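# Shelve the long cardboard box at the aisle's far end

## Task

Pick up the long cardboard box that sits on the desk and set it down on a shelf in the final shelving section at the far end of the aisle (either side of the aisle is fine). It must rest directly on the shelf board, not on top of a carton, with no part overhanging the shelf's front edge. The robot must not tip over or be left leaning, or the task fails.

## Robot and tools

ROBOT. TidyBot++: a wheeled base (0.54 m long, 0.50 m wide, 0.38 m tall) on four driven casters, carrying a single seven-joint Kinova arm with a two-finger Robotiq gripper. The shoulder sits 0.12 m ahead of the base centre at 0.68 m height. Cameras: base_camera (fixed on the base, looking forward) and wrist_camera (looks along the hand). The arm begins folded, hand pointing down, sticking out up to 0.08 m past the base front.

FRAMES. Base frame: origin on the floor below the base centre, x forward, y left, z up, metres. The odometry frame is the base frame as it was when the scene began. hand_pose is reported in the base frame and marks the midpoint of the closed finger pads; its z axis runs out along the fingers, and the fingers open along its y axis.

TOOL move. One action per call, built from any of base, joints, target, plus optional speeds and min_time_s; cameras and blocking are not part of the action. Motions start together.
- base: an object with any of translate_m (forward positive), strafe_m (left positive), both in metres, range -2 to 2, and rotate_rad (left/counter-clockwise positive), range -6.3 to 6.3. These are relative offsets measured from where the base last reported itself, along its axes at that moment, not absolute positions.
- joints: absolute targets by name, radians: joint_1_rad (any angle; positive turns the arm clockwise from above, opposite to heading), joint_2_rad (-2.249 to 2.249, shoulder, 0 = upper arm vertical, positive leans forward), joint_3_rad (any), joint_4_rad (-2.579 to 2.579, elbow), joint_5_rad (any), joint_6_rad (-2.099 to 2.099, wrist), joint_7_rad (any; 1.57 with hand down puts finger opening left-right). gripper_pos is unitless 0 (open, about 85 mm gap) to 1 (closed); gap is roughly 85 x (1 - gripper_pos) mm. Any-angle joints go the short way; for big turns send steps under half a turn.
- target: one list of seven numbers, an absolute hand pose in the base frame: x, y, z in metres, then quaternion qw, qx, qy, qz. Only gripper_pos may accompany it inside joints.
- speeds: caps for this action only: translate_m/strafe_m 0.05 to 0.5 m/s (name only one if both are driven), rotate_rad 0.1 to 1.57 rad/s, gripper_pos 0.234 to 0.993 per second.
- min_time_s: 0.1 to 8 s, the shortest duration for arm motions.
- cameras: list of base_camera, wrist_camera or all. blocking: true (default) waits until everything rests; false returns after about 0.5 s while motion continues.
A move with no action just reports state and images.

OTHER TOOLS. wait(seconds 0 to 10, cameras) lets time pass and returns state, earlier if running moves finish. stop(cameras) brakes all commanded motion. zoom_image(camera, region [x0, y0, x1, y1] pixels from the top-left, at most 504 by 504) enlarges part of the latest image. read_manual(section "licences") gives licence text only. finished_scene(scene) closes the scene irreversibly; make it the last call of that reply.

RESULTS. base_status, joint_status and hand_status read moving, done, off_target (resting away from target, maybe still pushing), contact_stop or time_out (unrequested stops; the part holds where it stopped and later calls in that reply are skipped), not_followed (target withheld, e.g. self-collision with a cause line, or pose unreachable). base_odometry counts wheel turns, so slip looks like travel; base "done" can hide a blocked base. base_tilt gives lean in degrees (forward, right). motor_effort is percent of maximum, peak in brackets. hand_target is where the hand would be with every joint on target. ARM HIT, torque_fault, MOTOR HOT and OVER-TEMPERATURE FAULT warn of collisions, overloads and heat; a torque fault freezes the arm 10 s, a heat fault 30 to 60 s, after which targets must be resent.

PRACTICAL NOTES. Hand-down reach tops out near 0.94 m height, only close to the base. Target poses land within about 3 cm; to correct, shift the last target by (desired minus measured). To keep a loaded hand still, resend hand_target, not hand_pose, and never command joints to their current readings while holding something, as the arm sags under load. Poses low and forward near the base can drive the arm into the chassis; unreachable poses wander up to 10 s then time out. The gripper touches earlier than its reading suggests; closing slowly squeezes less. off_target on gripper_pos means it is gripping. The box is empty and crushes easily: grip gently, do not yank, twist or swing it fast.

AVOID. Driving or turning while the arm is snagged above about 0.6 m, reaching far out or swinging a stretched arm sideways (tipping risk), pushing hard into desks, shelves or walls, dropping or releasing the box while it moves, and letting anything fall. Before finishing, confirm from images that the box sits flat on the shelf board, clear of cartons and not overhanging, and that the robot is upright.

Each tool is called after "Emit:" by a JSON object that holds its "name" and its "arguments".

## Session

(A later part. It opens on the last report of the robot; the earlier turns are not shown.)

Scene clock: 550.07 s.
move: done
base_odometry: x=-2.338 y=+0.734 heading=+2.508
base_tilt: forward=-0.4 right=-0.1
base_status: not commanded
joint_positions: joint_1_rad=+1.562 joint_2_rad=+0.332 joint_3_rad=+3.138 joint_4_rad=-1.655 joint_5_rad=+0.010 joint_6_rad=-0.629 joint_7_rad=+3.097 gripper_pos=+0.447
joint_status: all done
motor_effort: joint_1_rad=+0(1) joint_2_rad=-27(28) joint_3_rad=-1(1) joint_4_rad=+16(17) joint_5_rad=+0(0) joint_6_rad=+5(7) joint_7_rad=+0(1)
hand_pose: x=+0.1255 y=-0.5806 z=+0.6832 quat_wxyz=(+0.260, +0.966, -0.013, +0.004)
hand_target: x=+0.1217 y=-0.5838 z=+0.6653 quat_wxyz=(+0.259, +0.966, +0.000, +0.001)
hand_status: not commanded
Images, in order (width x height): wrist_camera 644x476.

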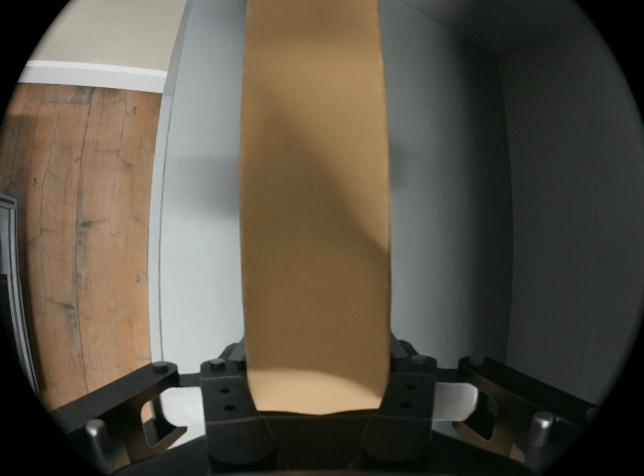

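Emit:
{"name": "move", "arguments": {"joints": {"joint_2_rad": 0.377}, "min_time_s": 1, "cameras": ["wrist_camera"]}}

Emit:
{"name": "move", "arguments": {"joints": {"joint_2_rad": 0.392}, "min_time_s": 1, "cameras": ["wrist_camera"]}}

Scene clock: 553.90 s.
move: done
base_odometry: x=-2.338 y=+0.734 heading=+2.508
base_tilt: forward=-0.4 right=-0.1
base_status: not commanded
joint_positions: joint_1_rad=+1.562 joint_2_rad=+0.352 joint_3_rad=+3.138 joint_4_rad=-1.655 joint_5_rad=+0.010 joint_6_rad=-0.629 joint_7_rad=+3.097 gripper_pos=+0.447
joint_status: all done
motor_effort: joint_1_rad=+0(1) joint_2_rad=-28(29) joint_3_rad=-1(1) joint_4_rad=+15(16) joint_5_rad=+0(1) joint_6_rad=+5(6) joint_7_rad=+1(1)
hand_pose: x=+0.1255 y=-0.5806 z=+0.6716 quat_wxyz=(+0.250, +0.968, -0.013, +0.004)
hand_target: x=+0.1217 y=-0.5833 z=+0.6536 quat_wxyz=(+0.250, +0.968, +0.000, +0.001)
hand_status: not commanded
Images, in order (width x height): wrist_camera 644x476.

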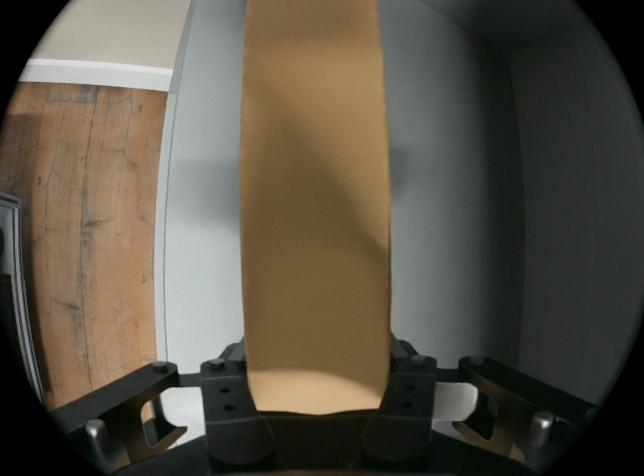

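Scene clock: 555.20 s.
move: done
base_odometry: x=-2.338 y=+0.734 heading=+2.508
base_tilt: forward=-0.4 right=-0.1
base_status: not commanded
joint_positions: joint_1_rad=+1.562 joint_2_rad=+0.366 joint_3_rad=+3.138 joint_4_rad=-1.655 joint_5_rad=+0.010 joint_6_rad=-0.629 joint_7_rad=+3.097 gripper_pos=+0.447
joint_status: all done
motor_effort: joint_1_rad=+1(1) joint_2_rad=-28(29) joint_3_rad=-1(1) joint_4_rad=+15(16) joint_5_rad=+0(0) joint_6_rad=+4(5) joint_7_rad=+0(2)
hand_pose: x=+0.1255 y=-0.5804 z=+0.6632 quat_wxyz=(+0.243, +0.970, -0.013, +0.004)
hand_target: x=+0.1217 y=-0.5828 z=+0.6449 quat_wxyz=(+0.242, +0.970, +0.000, +0.001)
hand_status: not commanded
Images, in order (width x height): wrist_camera 644x476.

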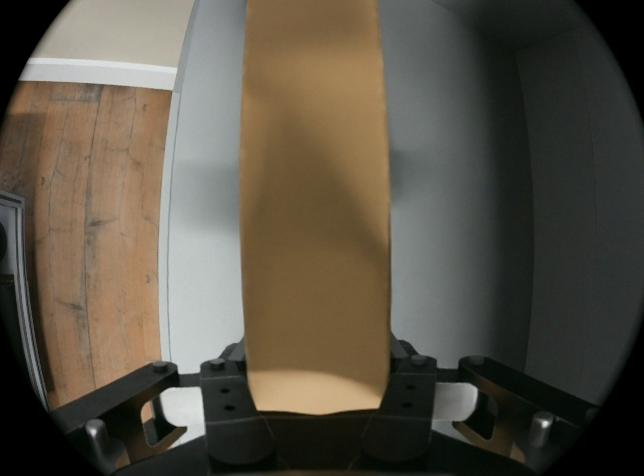

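Emit:
{"name": "move", "arguments": {"joints": {"joint_2_rad": 0.407}, "min_time_s": 1}}

Emit:
{"name": "move", "arguments": {"joints": {"joint_2_rad": 0.422}, "min_time_s": 1, "cameras": ["wrist_camera"]}}

Scene clock: 558.23 s.
move: done
base_odometry: x=-2.338 y=+0.734 heading=+2.508
base_tilt: forward=-0.4 right=-0.1
base_status: not commanded
joint_positions: joint_1_rad=+1.562 joint_2_rad=+0.381 joint_3_rad=+3.138 joint_4_rad=-1.655 joint_5_rad=+0.010 joint_6_rad=-0.629 joint_7_rad=+3.097 gripper_pos=+0.447
joint_status: all done
motor_effort: joint_1_rad=+1(1) joint_2_rad=-28(29) joint_3_rad=+0(1) joint_4_rad=+15(16) joint_5_rad=+0(0) joint_6_rad=+5(5) joint_7_rad=+1(1)
hand_pose: x=+0.1255 y=-0.5801 z=+0.6545 quat_wxyz=(+0.236, +0.972, -0.013, +0.003)
hand_target: x=+0.1217 y=-0.5822 z=+0.6361 quat_wxyz=(+0.235, +0.972, +0.000, +0.001)
hand_status: not commanded
pictures: none

Scene clock: 559.53 s.
move: done
base_odometry: x=-2.338 y=+0.734 heading=+2.508
base_tilt: forward=-0.4 right=+0.0
base_status: not commanded
joint_positions: joint_1_rad=+1.562 joint_2_rad=+0.396 joint_3_rad=+3.138 joint_4_rad=-1.655 joint_5_rad=+0.010 joint_6_rad=-0.628 joint_7_rad=+3.097 gripper_pos=+0.447
joint_status: all done
motor_effort: joint_1_rad=+0(1) joint_2_rad=-29(30) joint_3_rad=-1(1) joint_4_rad=+15(16) joint_5_rad=+0(0) joint_6_rad=+5(5) joint_7_rad=+0(1)
hand_pose: x=+0.1254 y=-0.5797 z=+0.6459 quat_wxyz=(+0.229, +0.973, -0.013, +0.003)
hand_target: x=+0.1217 y=-0.5814 z=+0.6274 quat_wxyz=(+0.228, +0.974, +0.000, +0.001)
hand_status: not commanded
Images, in order (width x height): wrist_camera 644x476.

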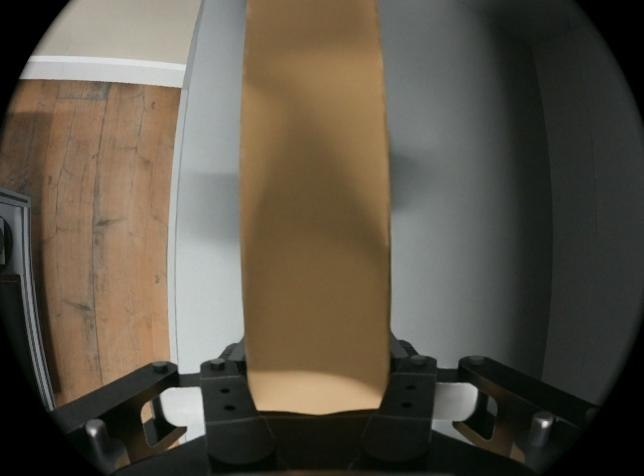

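Emit:
{"name": "move", "arguments": {"joints": {"joint_2_rad": 0.437}, "min_time_s": 1}}

Emit:
{"name": "move", "arguments": {"joints": {"joint_2_rad": 0.449}, "min_time_s": 1, "cameras": ["wrist_camera"]}}

Scene clock: 563.63 s.
move: done
base_odometry: x=-2.338 y=+0.734 heading=+2.508
base_tilt: forward=-0.4 right=-0.1
base_status: not commanded
joint_positions: joint_1_rad=+1.562 joint_2_rad=+0.411 joint_3_rad=+3.138 joint_4_rad=-1.655 joint_5_rad=+0.010 joint_6_rad=-0.628 joint_7_rad=+3.097 gripper_pos=+0.447
joint_status: all done
motor_effort: joint_1_rad=+0(1) joint_2_rad=-29(30) joint_3_rad=-1(1) joint_4_rad=+15(15) joint_5_rad=+0(0) joint_6_rad=+4(5) joint_7_rad=+0(1)
hand_pose: x=+0.1254 y=-0.5791 z=+0.6373 quat_wxyz=(+0.222, +0.975, -0.013, +0.003)
hand_target: x=+0.1217 y=-0.5806 z=+0.6187 quat_wxyz=(+0.220, +0.975, +0.000, +0.001)
hand_status: not commanded
pictures: none

Scene clock: 564.93 s.
move: done
base_odometry: x=-2.338 y=+0.734 heading=+2.508
base_tilt: forward=-0.4 right=-0.1
base_status: not commanded
joint_positions: joint_1_rad=+1.562 joint_2_rad=+0.423 joint_3_rad=+3.138 joint_4_rad=-1.655 joint_5_rad=+0.010 joint_6_rad=-0.628 joint_7_rad=+3.097 gripper_pos=+0.447
joint_status: all done
motor_effort: joint_1_rad=+0(1) joint_2_rad=-29(31) joint_3_rad=-1(1) joint_4_rad=+14(16) joint_5_rad=+0(0) joint_6_rad=+4(5) joint_7_rad=+1(1)
hand_pose: x=+0.1254 y=-0.5786 z=+0.6305 quat_wxyz=(+0.216, +0.976, -0.013, +0.003)
hand_target: x=+0.1217 y=-0.5798 z=+0.6117 quat_wxyz=(+0.215, +0.977, +0.000, +0.001)
hand_status: not commanded
Images, in order (width x height): wrist_camera 644x476.

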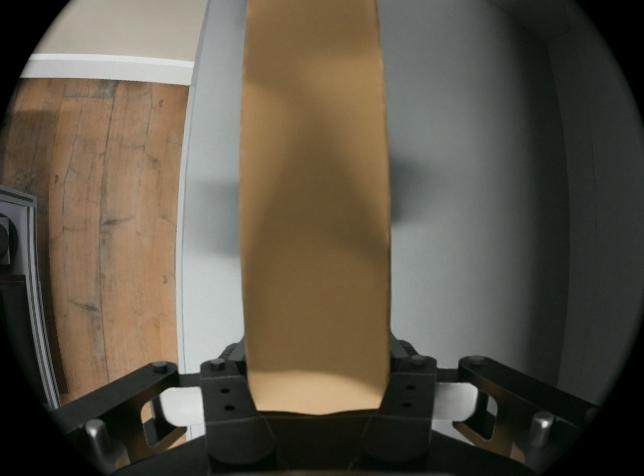

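Emit:
{"name": "move", "arguments": {"joints": {"joint_2_rad": 0.471, "joint_4_rad": -1.725, "joint_6_rad": -0.515}, "min_time_s": 1.5}}

Emit:
{"name": "move", "arguments": {"joints": {"joint_2_rad": 0.485, "joint_4_rad": -1.75, "joint_6_rad": -0.48}, "min_time_s": 1.5, "cameras": ["wrist_camera"]}}

Scene clock: 575.87 s.
move: done
base_odometry: x=-2.338 y=+0.734 heading=+2.508
base_tilt: forward=-0.4 right=-0.1
base_status: not commanded
joint_positions: joint_1_rad=+1.562 joint_2_rad=+0.445 joint_3_rad=+3.138 joint_4_rad=-1.697 joint_5_rad=+0.010 joint_6_rad=-0.564 joint_7_rad=+3.097 gripper_pos=+0.447
joint_status: all done
motor_effort: joint_1_rad=+0(1) joint_2_rad=-29(31) joint_3_rad=-1(1) joint_4_rad=+14(15) joint_5_rad=+0(0) joint_6_rad=+4(6) joint_7_rad=+1(1)
hand_pose: x=+0.1256 y=-0.5772 z=+0.6095 quat_wxyz=(+0.216, +0.976, -0.013, +0.003)
hand_target: x=+0.1217 y=-0.5757 z=+0.5899 quat_wxyz=(+0.214, +0.977, +0.000, +0.001)
hand_status: not commanded
pictures: none

Scene clock: 577.63 s.
move: done
base_odometry: x=-2.338 y=+0.734 heading=+2.508
base_tilt: forward=-0.4 right=-0.1
base_status: not commanded
joint_positions: joint_1_rad=+1.562 joint_2_rad=+0.459 joint_3_rad=+3.138 joint_4_rad=-1.721 joint_5_rad=+0.010 joint_6_rad=-0.529 joint_7_rad=+3.097 gripper_pos=+0.447
joint_status: all done
motor_effort: joint_1_rad=+0(1) joint_2_rad=-30(30) joint_3_rad=-1(1) joint_4_rad=+14(16) joint_5_rad=+0(0) joint_6_rad=+4(5) joint_7_rad=+0(1)
hand_pose: x=+0.1257 y=-0.5746 z=+0.5966 quat_wxyz=(+0.215, +0.977, -0.012, +0.003)
hand_target: x=+0.1217 y=-0.5725 z=+0.5769 quat_wxyz=(+0.212, +0.977, +0.000, +0.001)
hand_status: not commanded
Images, in order (width x height): wrist_camera 644x476.

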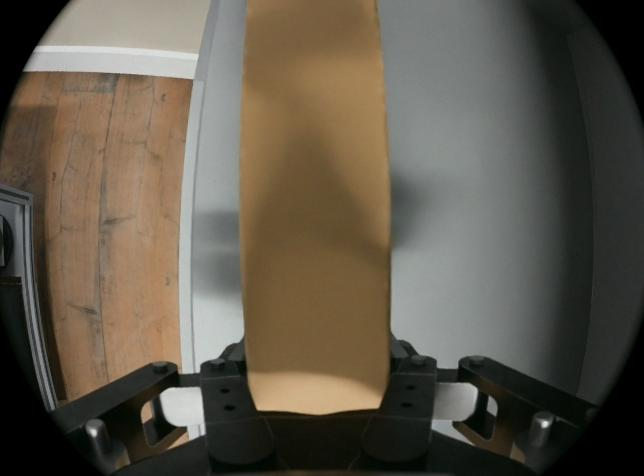

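Emit:
{"name": "move", "arguments": {"joints": {"joint_2_rad": 0.491, "joint_4_rad": -1.76, "joint_6_rad": -0.466}, "min_time_s": 1}}

Emit:
{"name": "move", "arguments": {"joints": {"joint_2_rad": 0.498, "joint_4_rad": -1.77, "joint_6_rad": -0.452}, "min_time_s": 1}}

Emit:
{"name": "move", "arguments": {"joints": {"joint_2_rad": 0.505, "joint_4_rad": -1.78, "joint_6_rad": -0.438}, "min_time_s": 1, "cameras": ["wrist_camera"]}}

Scene clock: 582.63 s.
move: done
base_odometry: x=-2.338 y=+0.734 heading=+2.508
base_tilt: forward=-0.4 right=-0.1
base_status: not commanded
joint_positions: joint_1_rad=+1.562 joint_2_rad=+0.465 joint_3_rad=+3.138 joint_4_rad=-1.731 joint_5_rad=+0.010 joint_6_rad=-0.514 joint_7_rad=+3.097 gripper_pos=+0.447
joint_status: all done
motor_effort: joint_1_rad=+1(1) joint_2_rad=-29(30) joint_3_rad=-1(1) joint_4_rad=+14(15) joint_5_rad=+0(0) joint_6_rad=+4(6) joint_7_rad=+0(1)
hand_pose: x=+0.1257 y=-0.5735 z=+0.5913 quat_wxyz=(+0.214, +0.977, -0.012, +0.003)
hand_target: x=+0.1217 y=-0.5710 z=+0.5715 quat_wxyz=(+0.211, +0.978, +0.000, +0.001)
hand_status: not commanded
pictures: none

Scene clock: 583.93 s.
move: done
base_odometry: x=-2.338 y=+0.734 heading=+2.508
base_tilt: forward=-0.3 right=-0.1
base_status: not commanded
joint_positions: joint_1_rad=+1.562 joint_2_rad=+0.471 joint_3_rad=+3.138 joint_4_rad=-1.741 joint_5_rad=+0.010 joint_6_rad=-0.500 joint_7_rad=+3.097 gripper_pos=+0.447
joint_status: all done
motor_effort: joint_1_rad=+1(1) joint_2_rad=-30(31) joint_3_rad=-1(1) joint_4_rad=+14(15) joint_5_rad=+0(0) joint_6_rad=+4(6) joint_7_rad=+1(2)
hand_pose: x=+0.1257 y=-0.5721 z=+0.5853 quat_wxyz=(+0.213, +0.977, -0.012, +0.003)
hand_target: x=+0.1217 y=-0.5693 z=+0.5656 quat_wxyz=(+0.209, +0.978, +0.000, +0.001)
hand_status: not commanded
pictures: none

Scene clock: 585.23 s.
move: done
base_odometry: x=-2.338 y=+0.734 heading=+2.508
base_tilt: forward=-0.3 right=+0.0
base_status: not commanded
joint_positions: joint_1_rad=+1.562 joint_2_rad=+0.478 joint_3_rad=+3.138 joint_4_rad=-1.751 joint_5_rad=+0.010 joint_6_rad=-0.486 joint_7_rad=+3.097 gripper_pos=+0.447
joint_status: all done
motor_effort: joint_1_rad=+0(1) joint_2_rad=-29(30) joint_3_rad=-1(1) joint_4_rad=+13(14) joint_5_rad=+0(0) joint_6_rad=+4(6) joint_7_rad=+1(1)
hand_pose: x=+0.1258 y=-0.5709 z=+0.5797 quat_wxyz=(+0.212, +0.977, -0.012, +0.003)
hand_target: x=+0.1217 y=-0.5676 z=+0.5597 quat_wxyz=(+0.208, +0.978, +0.000, +0.001)
hand_status: not commanded
Images, in order (width x height): wrist_camera 644x476.

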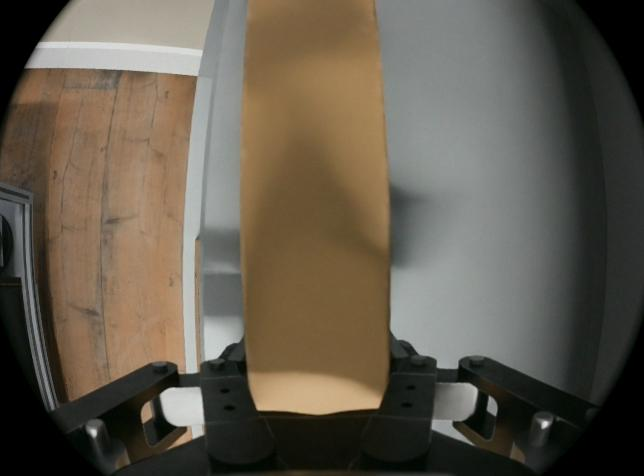

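Emit:
{"name": "zoom_image", "arguments": {"camera": "wrist_camera", "region": [160, 160, 300, 380]}}

Scaled by 2.291.

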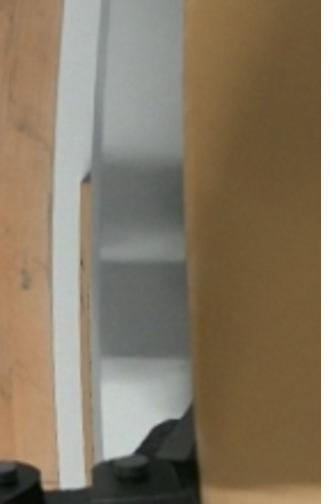

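Emit:
{"name": "move", "arguments": {"joints": {"joint_2_rad": 0.517, "joint_6_rad": -0.423}, "min_time_s": 1}}

Emit:
{"name": "move", "arguments": {"joints": {"joint_2_rad": 0.527, "joint_6_rad": -0.410}, "min_time_s": 1, "cameras": ["wrist_camera"]}}

Scene clock: 594.90 s.
move: done
base_odometry: x=-2.338 y=+0.734 heading=+2.508
base_tilt: forward=-0.4 right=-0.1
base_status: not commanded
joint_positions: joint_1_rad=+1.562 joint_2_rad=+0.487 joint_3_rad=+3.138 joint_4_rad=-1.751 joint_5_rad=+0.010 joint_6_rad=-0.472 joint_7_rad=+3.097 gripper_pos=+0.447
joint_status: all done
motor_effort: joint_1_rad=+1(1) joint_2_rad=-28(30) joint_3_rad=-1(1) joint_4_rad=+13(14) joint_5_rad=+0(0) joint_6_rad=+4(5) joint_7_rad=+0(1)
hand_pose: x=+0.1258 y=-0.5740 z=+0.5761 quat_wxyz=(+0.214, +0.977, -0.012, +0.004)
hand_target: x=+0.1217 y=-0.5704 z=+0.5548 quat_wxyz=(+0.209, +0.978, +0.000, +0.001)
hand_status: not commanded
pictures: none

Scene clock: 596.17 s.
move: done
base_odometry: x=-2.338 y=+0.734 heading=+2.508
base_tilt: forward=-0.4 right=-0.1
base_status: not commanded
joint_positions: joint_1_rad=+1.562 joint_2_rad=+0.490 joint_3_rad=+3.138 joint_4_rad=-1.751 joint_5_rad=+0.010 joint_6_rad=-0.459 joint_7_rad=+3.097 gripper_pos=+0.447
joint_status: all done
motor_effort: joint_1_rad=+1(2) joint_2_rad=-28(30) joint_3_rad=-1(1) joint_4_rad=+12(14) joint_5_rad=+0(0) joint_6_rad=+4(5) joint_7_rad=+1(1)
hand_pose: x=+0.1259 y=-0.5773 z=+0.5762 quat_wxyz=(+0.219, +0.976, -0.012, +0.004)
hand_target: x=+0.1217 y=-0.5728 z=+0.5507 quat_wxyz=(+0.211, +0.978, +0.000, +0.001)
hand_status: not commanded
Images, in order (width x height): wrist_camera 644x476.

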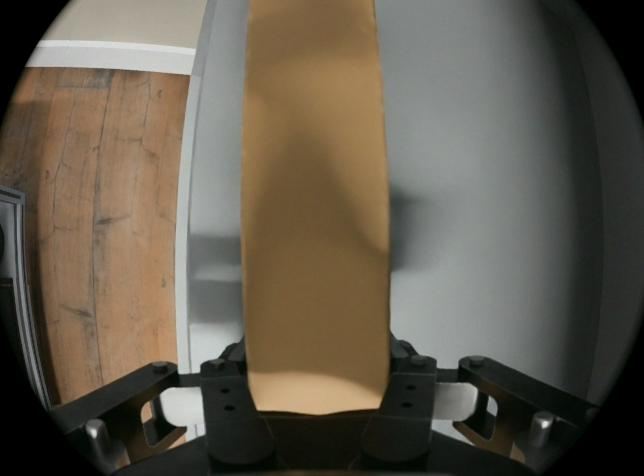

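Emit:
{"name": "move", "arguments": {"joints": {"gripper_pos": 0.38}, "speeds": {"gripper_pos": 0.234}, "cameras": ["wrist_camera"]}}

Emit:
{"name": "move", "arguments": {"joints": {"gripper_pos": 0.28}, "speeds": {"gripper_pos": 0.234}, "cameras": ["wrist_camera"]}}

Scene clock: 600.23 s.
move: done
base_odometry: x=-2.338 y=+0.734 heading=+2.508
base_tilt: forward=-0.4 right=-0.1
base_status: not commanded
joint_positions: joint_1_rad=+1.562 joint_2_rad=+0.496 joint_3_rad=+3.138 joint_4_rad=-1.751 joint_5_rad=+0.010 joint_6_rad=-0.453 joint_7_rad=+3.097 gripper_pos=+0.381
joint_status: all done
motor_effort: joint_1_rad=+0(1) joint_2_rad=-28(29) joint_3_rad=-1(1) joint_4_rad=+12(13) joint_5_rad=+0(0) joint_6_rad=+3(4) joint_7_rad=+1(1)
hand_pose: x=+0.1259 y=-0.5784 z=+0.5738 quat_wxyz=(+0.219, +0.976, -0.012, +0.004)
hand_target: x=+0.1217 y=-0.5728 z=+0.5507 quat_wxyz=(+0.211, +0.978, +0.000, +0.001)
hand_status: not commanded
Images, in order (width x height): wrist_camera 644x476.

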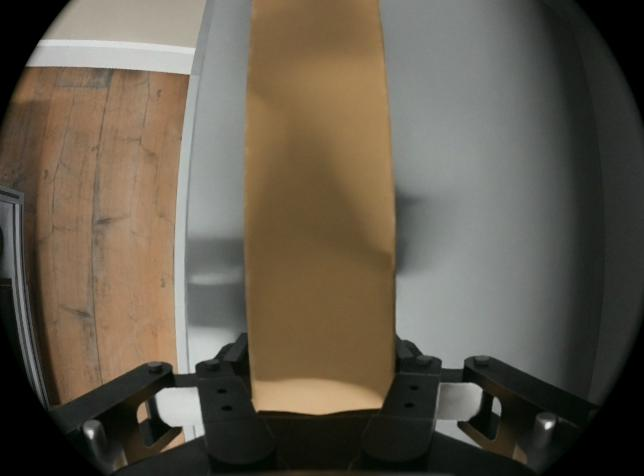

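Scene clock: 601.27 s.
move: done
base_odometry: x=-2.338 y=+0.734 heading=+2.508
base_tilt: forward=-0.4 right=-0.1
base_status: not commanded
joint_positions: joint_1_rad=+1.562 joint_2_rad=+0.497 joint_3_rad=+3.138 joint_4_rad=-1.751 joint_5_rad=+0.010 joint_6_rad=-0.453 joint_7_rad=+3.097 gripper_pos=+0.281
joint_status: all done
motor_effort: joint_1_rad=+0(1) joint_2_rad=-29(30) joint_3_rad=-1(1) joint_4_rad=+12(13) joint_5_rad=+0(0) joint_6_rad=+4(4) joint_7_rad=+0(1)
hand_pose: x=+0.1259 y=-0.5783 z=+0.5733 quat_wxyz=(+0.219, +0.976, -0.012, +0.004)
hand_target: x=+0.1217 y=-0.5728 z=+0.5507 quat_wxyz=(+0.211, +0.978, +0.000, +0.001)
hand_status: not commanded
Images, in order (width x height): wrist_camera 644x476.

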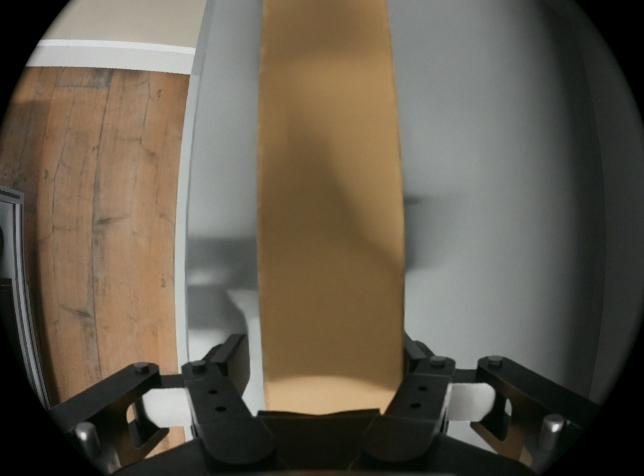

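Emit:
{"name": "move", "arguments": {"joints": {"gripper_pos": 0.0}, "speeds": {"gripper_pos": 0.234}, "cameras": ["wrist_camera"]}}

Scene clock: 604.23 s.
move: done
base_odometry: x=-2.338 y=+0.734 heading=+2.508
base_tilt: forward=-0.4 right=-0.1
base_status: not commanded
joint_positions: joint_1_rad=+1.562 joint_2_rad=+0.497 joint_3_rad=+3.138 joint_4_rad=-1.751 joint_5_rad=+0.010 joint_6_rad=-0.453 joint_7_rad=+3.097 gripper_pos=+0.002
joint_status: all done
motor_effort: joint_1_rad=+0(1) joint_2_rad=-29(30) joint_3_rad=-1(1) joint_4_rad=+13(14) joint_5_rad=+0(0) joint_6_rad=+4(4) joint_7_rad=+0(1)
hand_pose: x=+0.1259 y=-0.5783 z=+0.5733 quat_wxyz=(+0.219, +0.976, -0.012, +0.004)
hand_target: x=+0.1217 y=-0.5728 z=+0.5507 quat_wxyz=(+0.211, +0.978, +0.000, +0.001)
hand_status: not commanded
Images, in order (width x height): wrist_camera 644x476.

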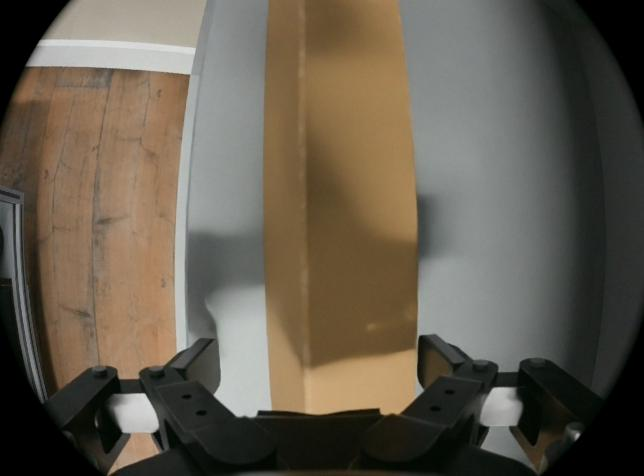

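Emit:
{"name": "move", "arguments": {"joints": {"joint_2_rad": 0.31, "joint_4_rad": -1.71, "joint_6_rad": -0.68}, "min_time_s": 2.5, "cameras": ["wrist_camera"]}}

Scene clock: 611.10 s.
move: done
base_odometry: x=-2.338 y=+0.734 heading=+2.508
base_tilt: forward=-0.3 right=-0.1
base_status: not commanded
joint_positions: joint_1_rad=+1.562 joint_2_rad=+0.364 joint_3_rad=+3.138 joint_4_rad=-1.740 joint_5_rad=+0.010 joint_6_rad=-0.629 joint_7_rad=+3.097 gripper_pos=+0.002
joint_status: all done
motor_effort: joint_1_rad=+1(1) joint_2_rad=-27(30) joint_3_rad=-1(1) joint_4_rad=+14(15) joint_5_rad=+0(1) joint_6_rad=+4(5) joint_7_rad=+1(1)
hand_pose: x=+0.1251 y=-0.5441 z=+0.6295 quat_wxyz=(+0.203, +0.979, -0.013, +0.003)
hand_target: x=+0.1216 y=-0.5446 z=+0.6646 quat_wxyz=(+0.219, +0.976, +0.000, +0.001)
hand_status: not commanded
Images, in order (width x height): wrist_camera 644x476.

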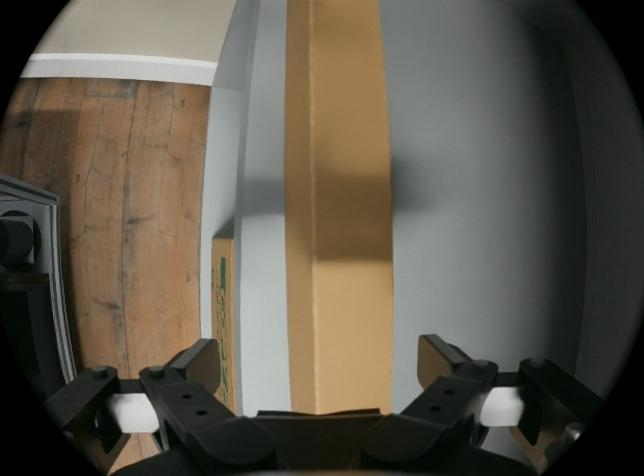

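Emit:
{"name": "move", "arguments": {"joints": {"joint_2_rad": -0.272, "joint_4_rad": -2.361, "joint_6_rad": -0.9}, "min_time_s": 4}}

Emit:
{"name": "move", "arguments": {"joints": {"joint_2_rad": -0.45, "joint_4_rad": -2.341, "joint_6_rad": -0.55, "joint_7_rad": 1.57}, "min_time_s": 3, "cameras": ["wrist_camera"]}}

Scene clock: 673.63 s.
move: done
base_odometry: x=-2.338 y=+0.734 heading=+2.508
base_tilt: forward=-0.4 right=-0.1
base_status: not commanded
joint_positions: joint_1_rad=+1.562 joint_2_rad=-0.243 joint_3_rad=+3.138 joint_4_rad=-2.334 joint_5_rad=+0.010 joint_6_rad=-0.853 joint_7_rad=+3.097 gripper_pos=+0.002
joint_status: all done
motor_effort: joint_1_rad=+0(1) joint_2_rad=-6(28) joint_3_rad=+0(1) joint_4_rad=+13(15) joint_5_rad=+0(0) joint_6_rad=+1(5) joint_7_rad=+0(1)
hand_pose: x=+0.1207 y=-0.2323 z=+0.6285 quat_wxyz=(+0.098, +0.995, -0.013, -0.002)
hand_target: x=+0.1208 y=-0.2073 z=+0.6237 quat_wxyz=(+0.076, +0.997, +0.000, +0.000)
hand_status: not commanded
pictures: none

Scene clock: 677.30 s.
move: done
base_odometry: x=-2.338 y=+0.734 heading=+2.508
base_tilt: forward=-0.4 right=-0.1
base_status: not commanded
joint_positions: joint_1_rad=+1.562 joint_2_rad=-0.423 joint_3_rad=+3.138 joint_4_rad=-2.334 joint_5_rad=+0.010 joint_6_rad=-0.597 joint_7_rad=+1.614 gripper_pos=+0.002
joint_status: all done
motor_effort: joint_1_rad=+1(1) joint_2_rad=-3(6) joint_3_rad=+0(0) joint_4_rad=+16(17) joint_5_rad=+0(1) joint_6_rad=+6(6) joint_7_rad=+1(1)
hand_pose: x=+0.1223 y=-0.3077 z=+0.7094 quat_wxyz=(+0.227, +0.693, -0.651, +0.213)
hand_target: x=+0.1211 y=-0.3160 z=+0.7237 quat_wxyz=(+0.243, +0.665, -0.664, +0.243)
hand_status: not commanded
Images, in order (width x height): wrist_camera 644x476.

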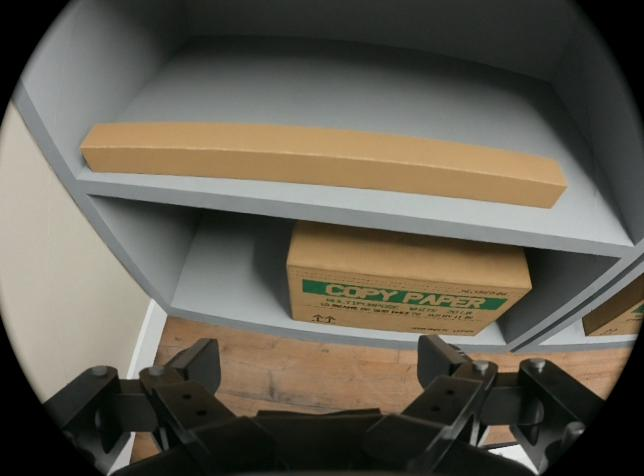

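Emit:
{"name": "finished_scene", "arguments": {"scene": 1}}

The scene is finished: the task was done.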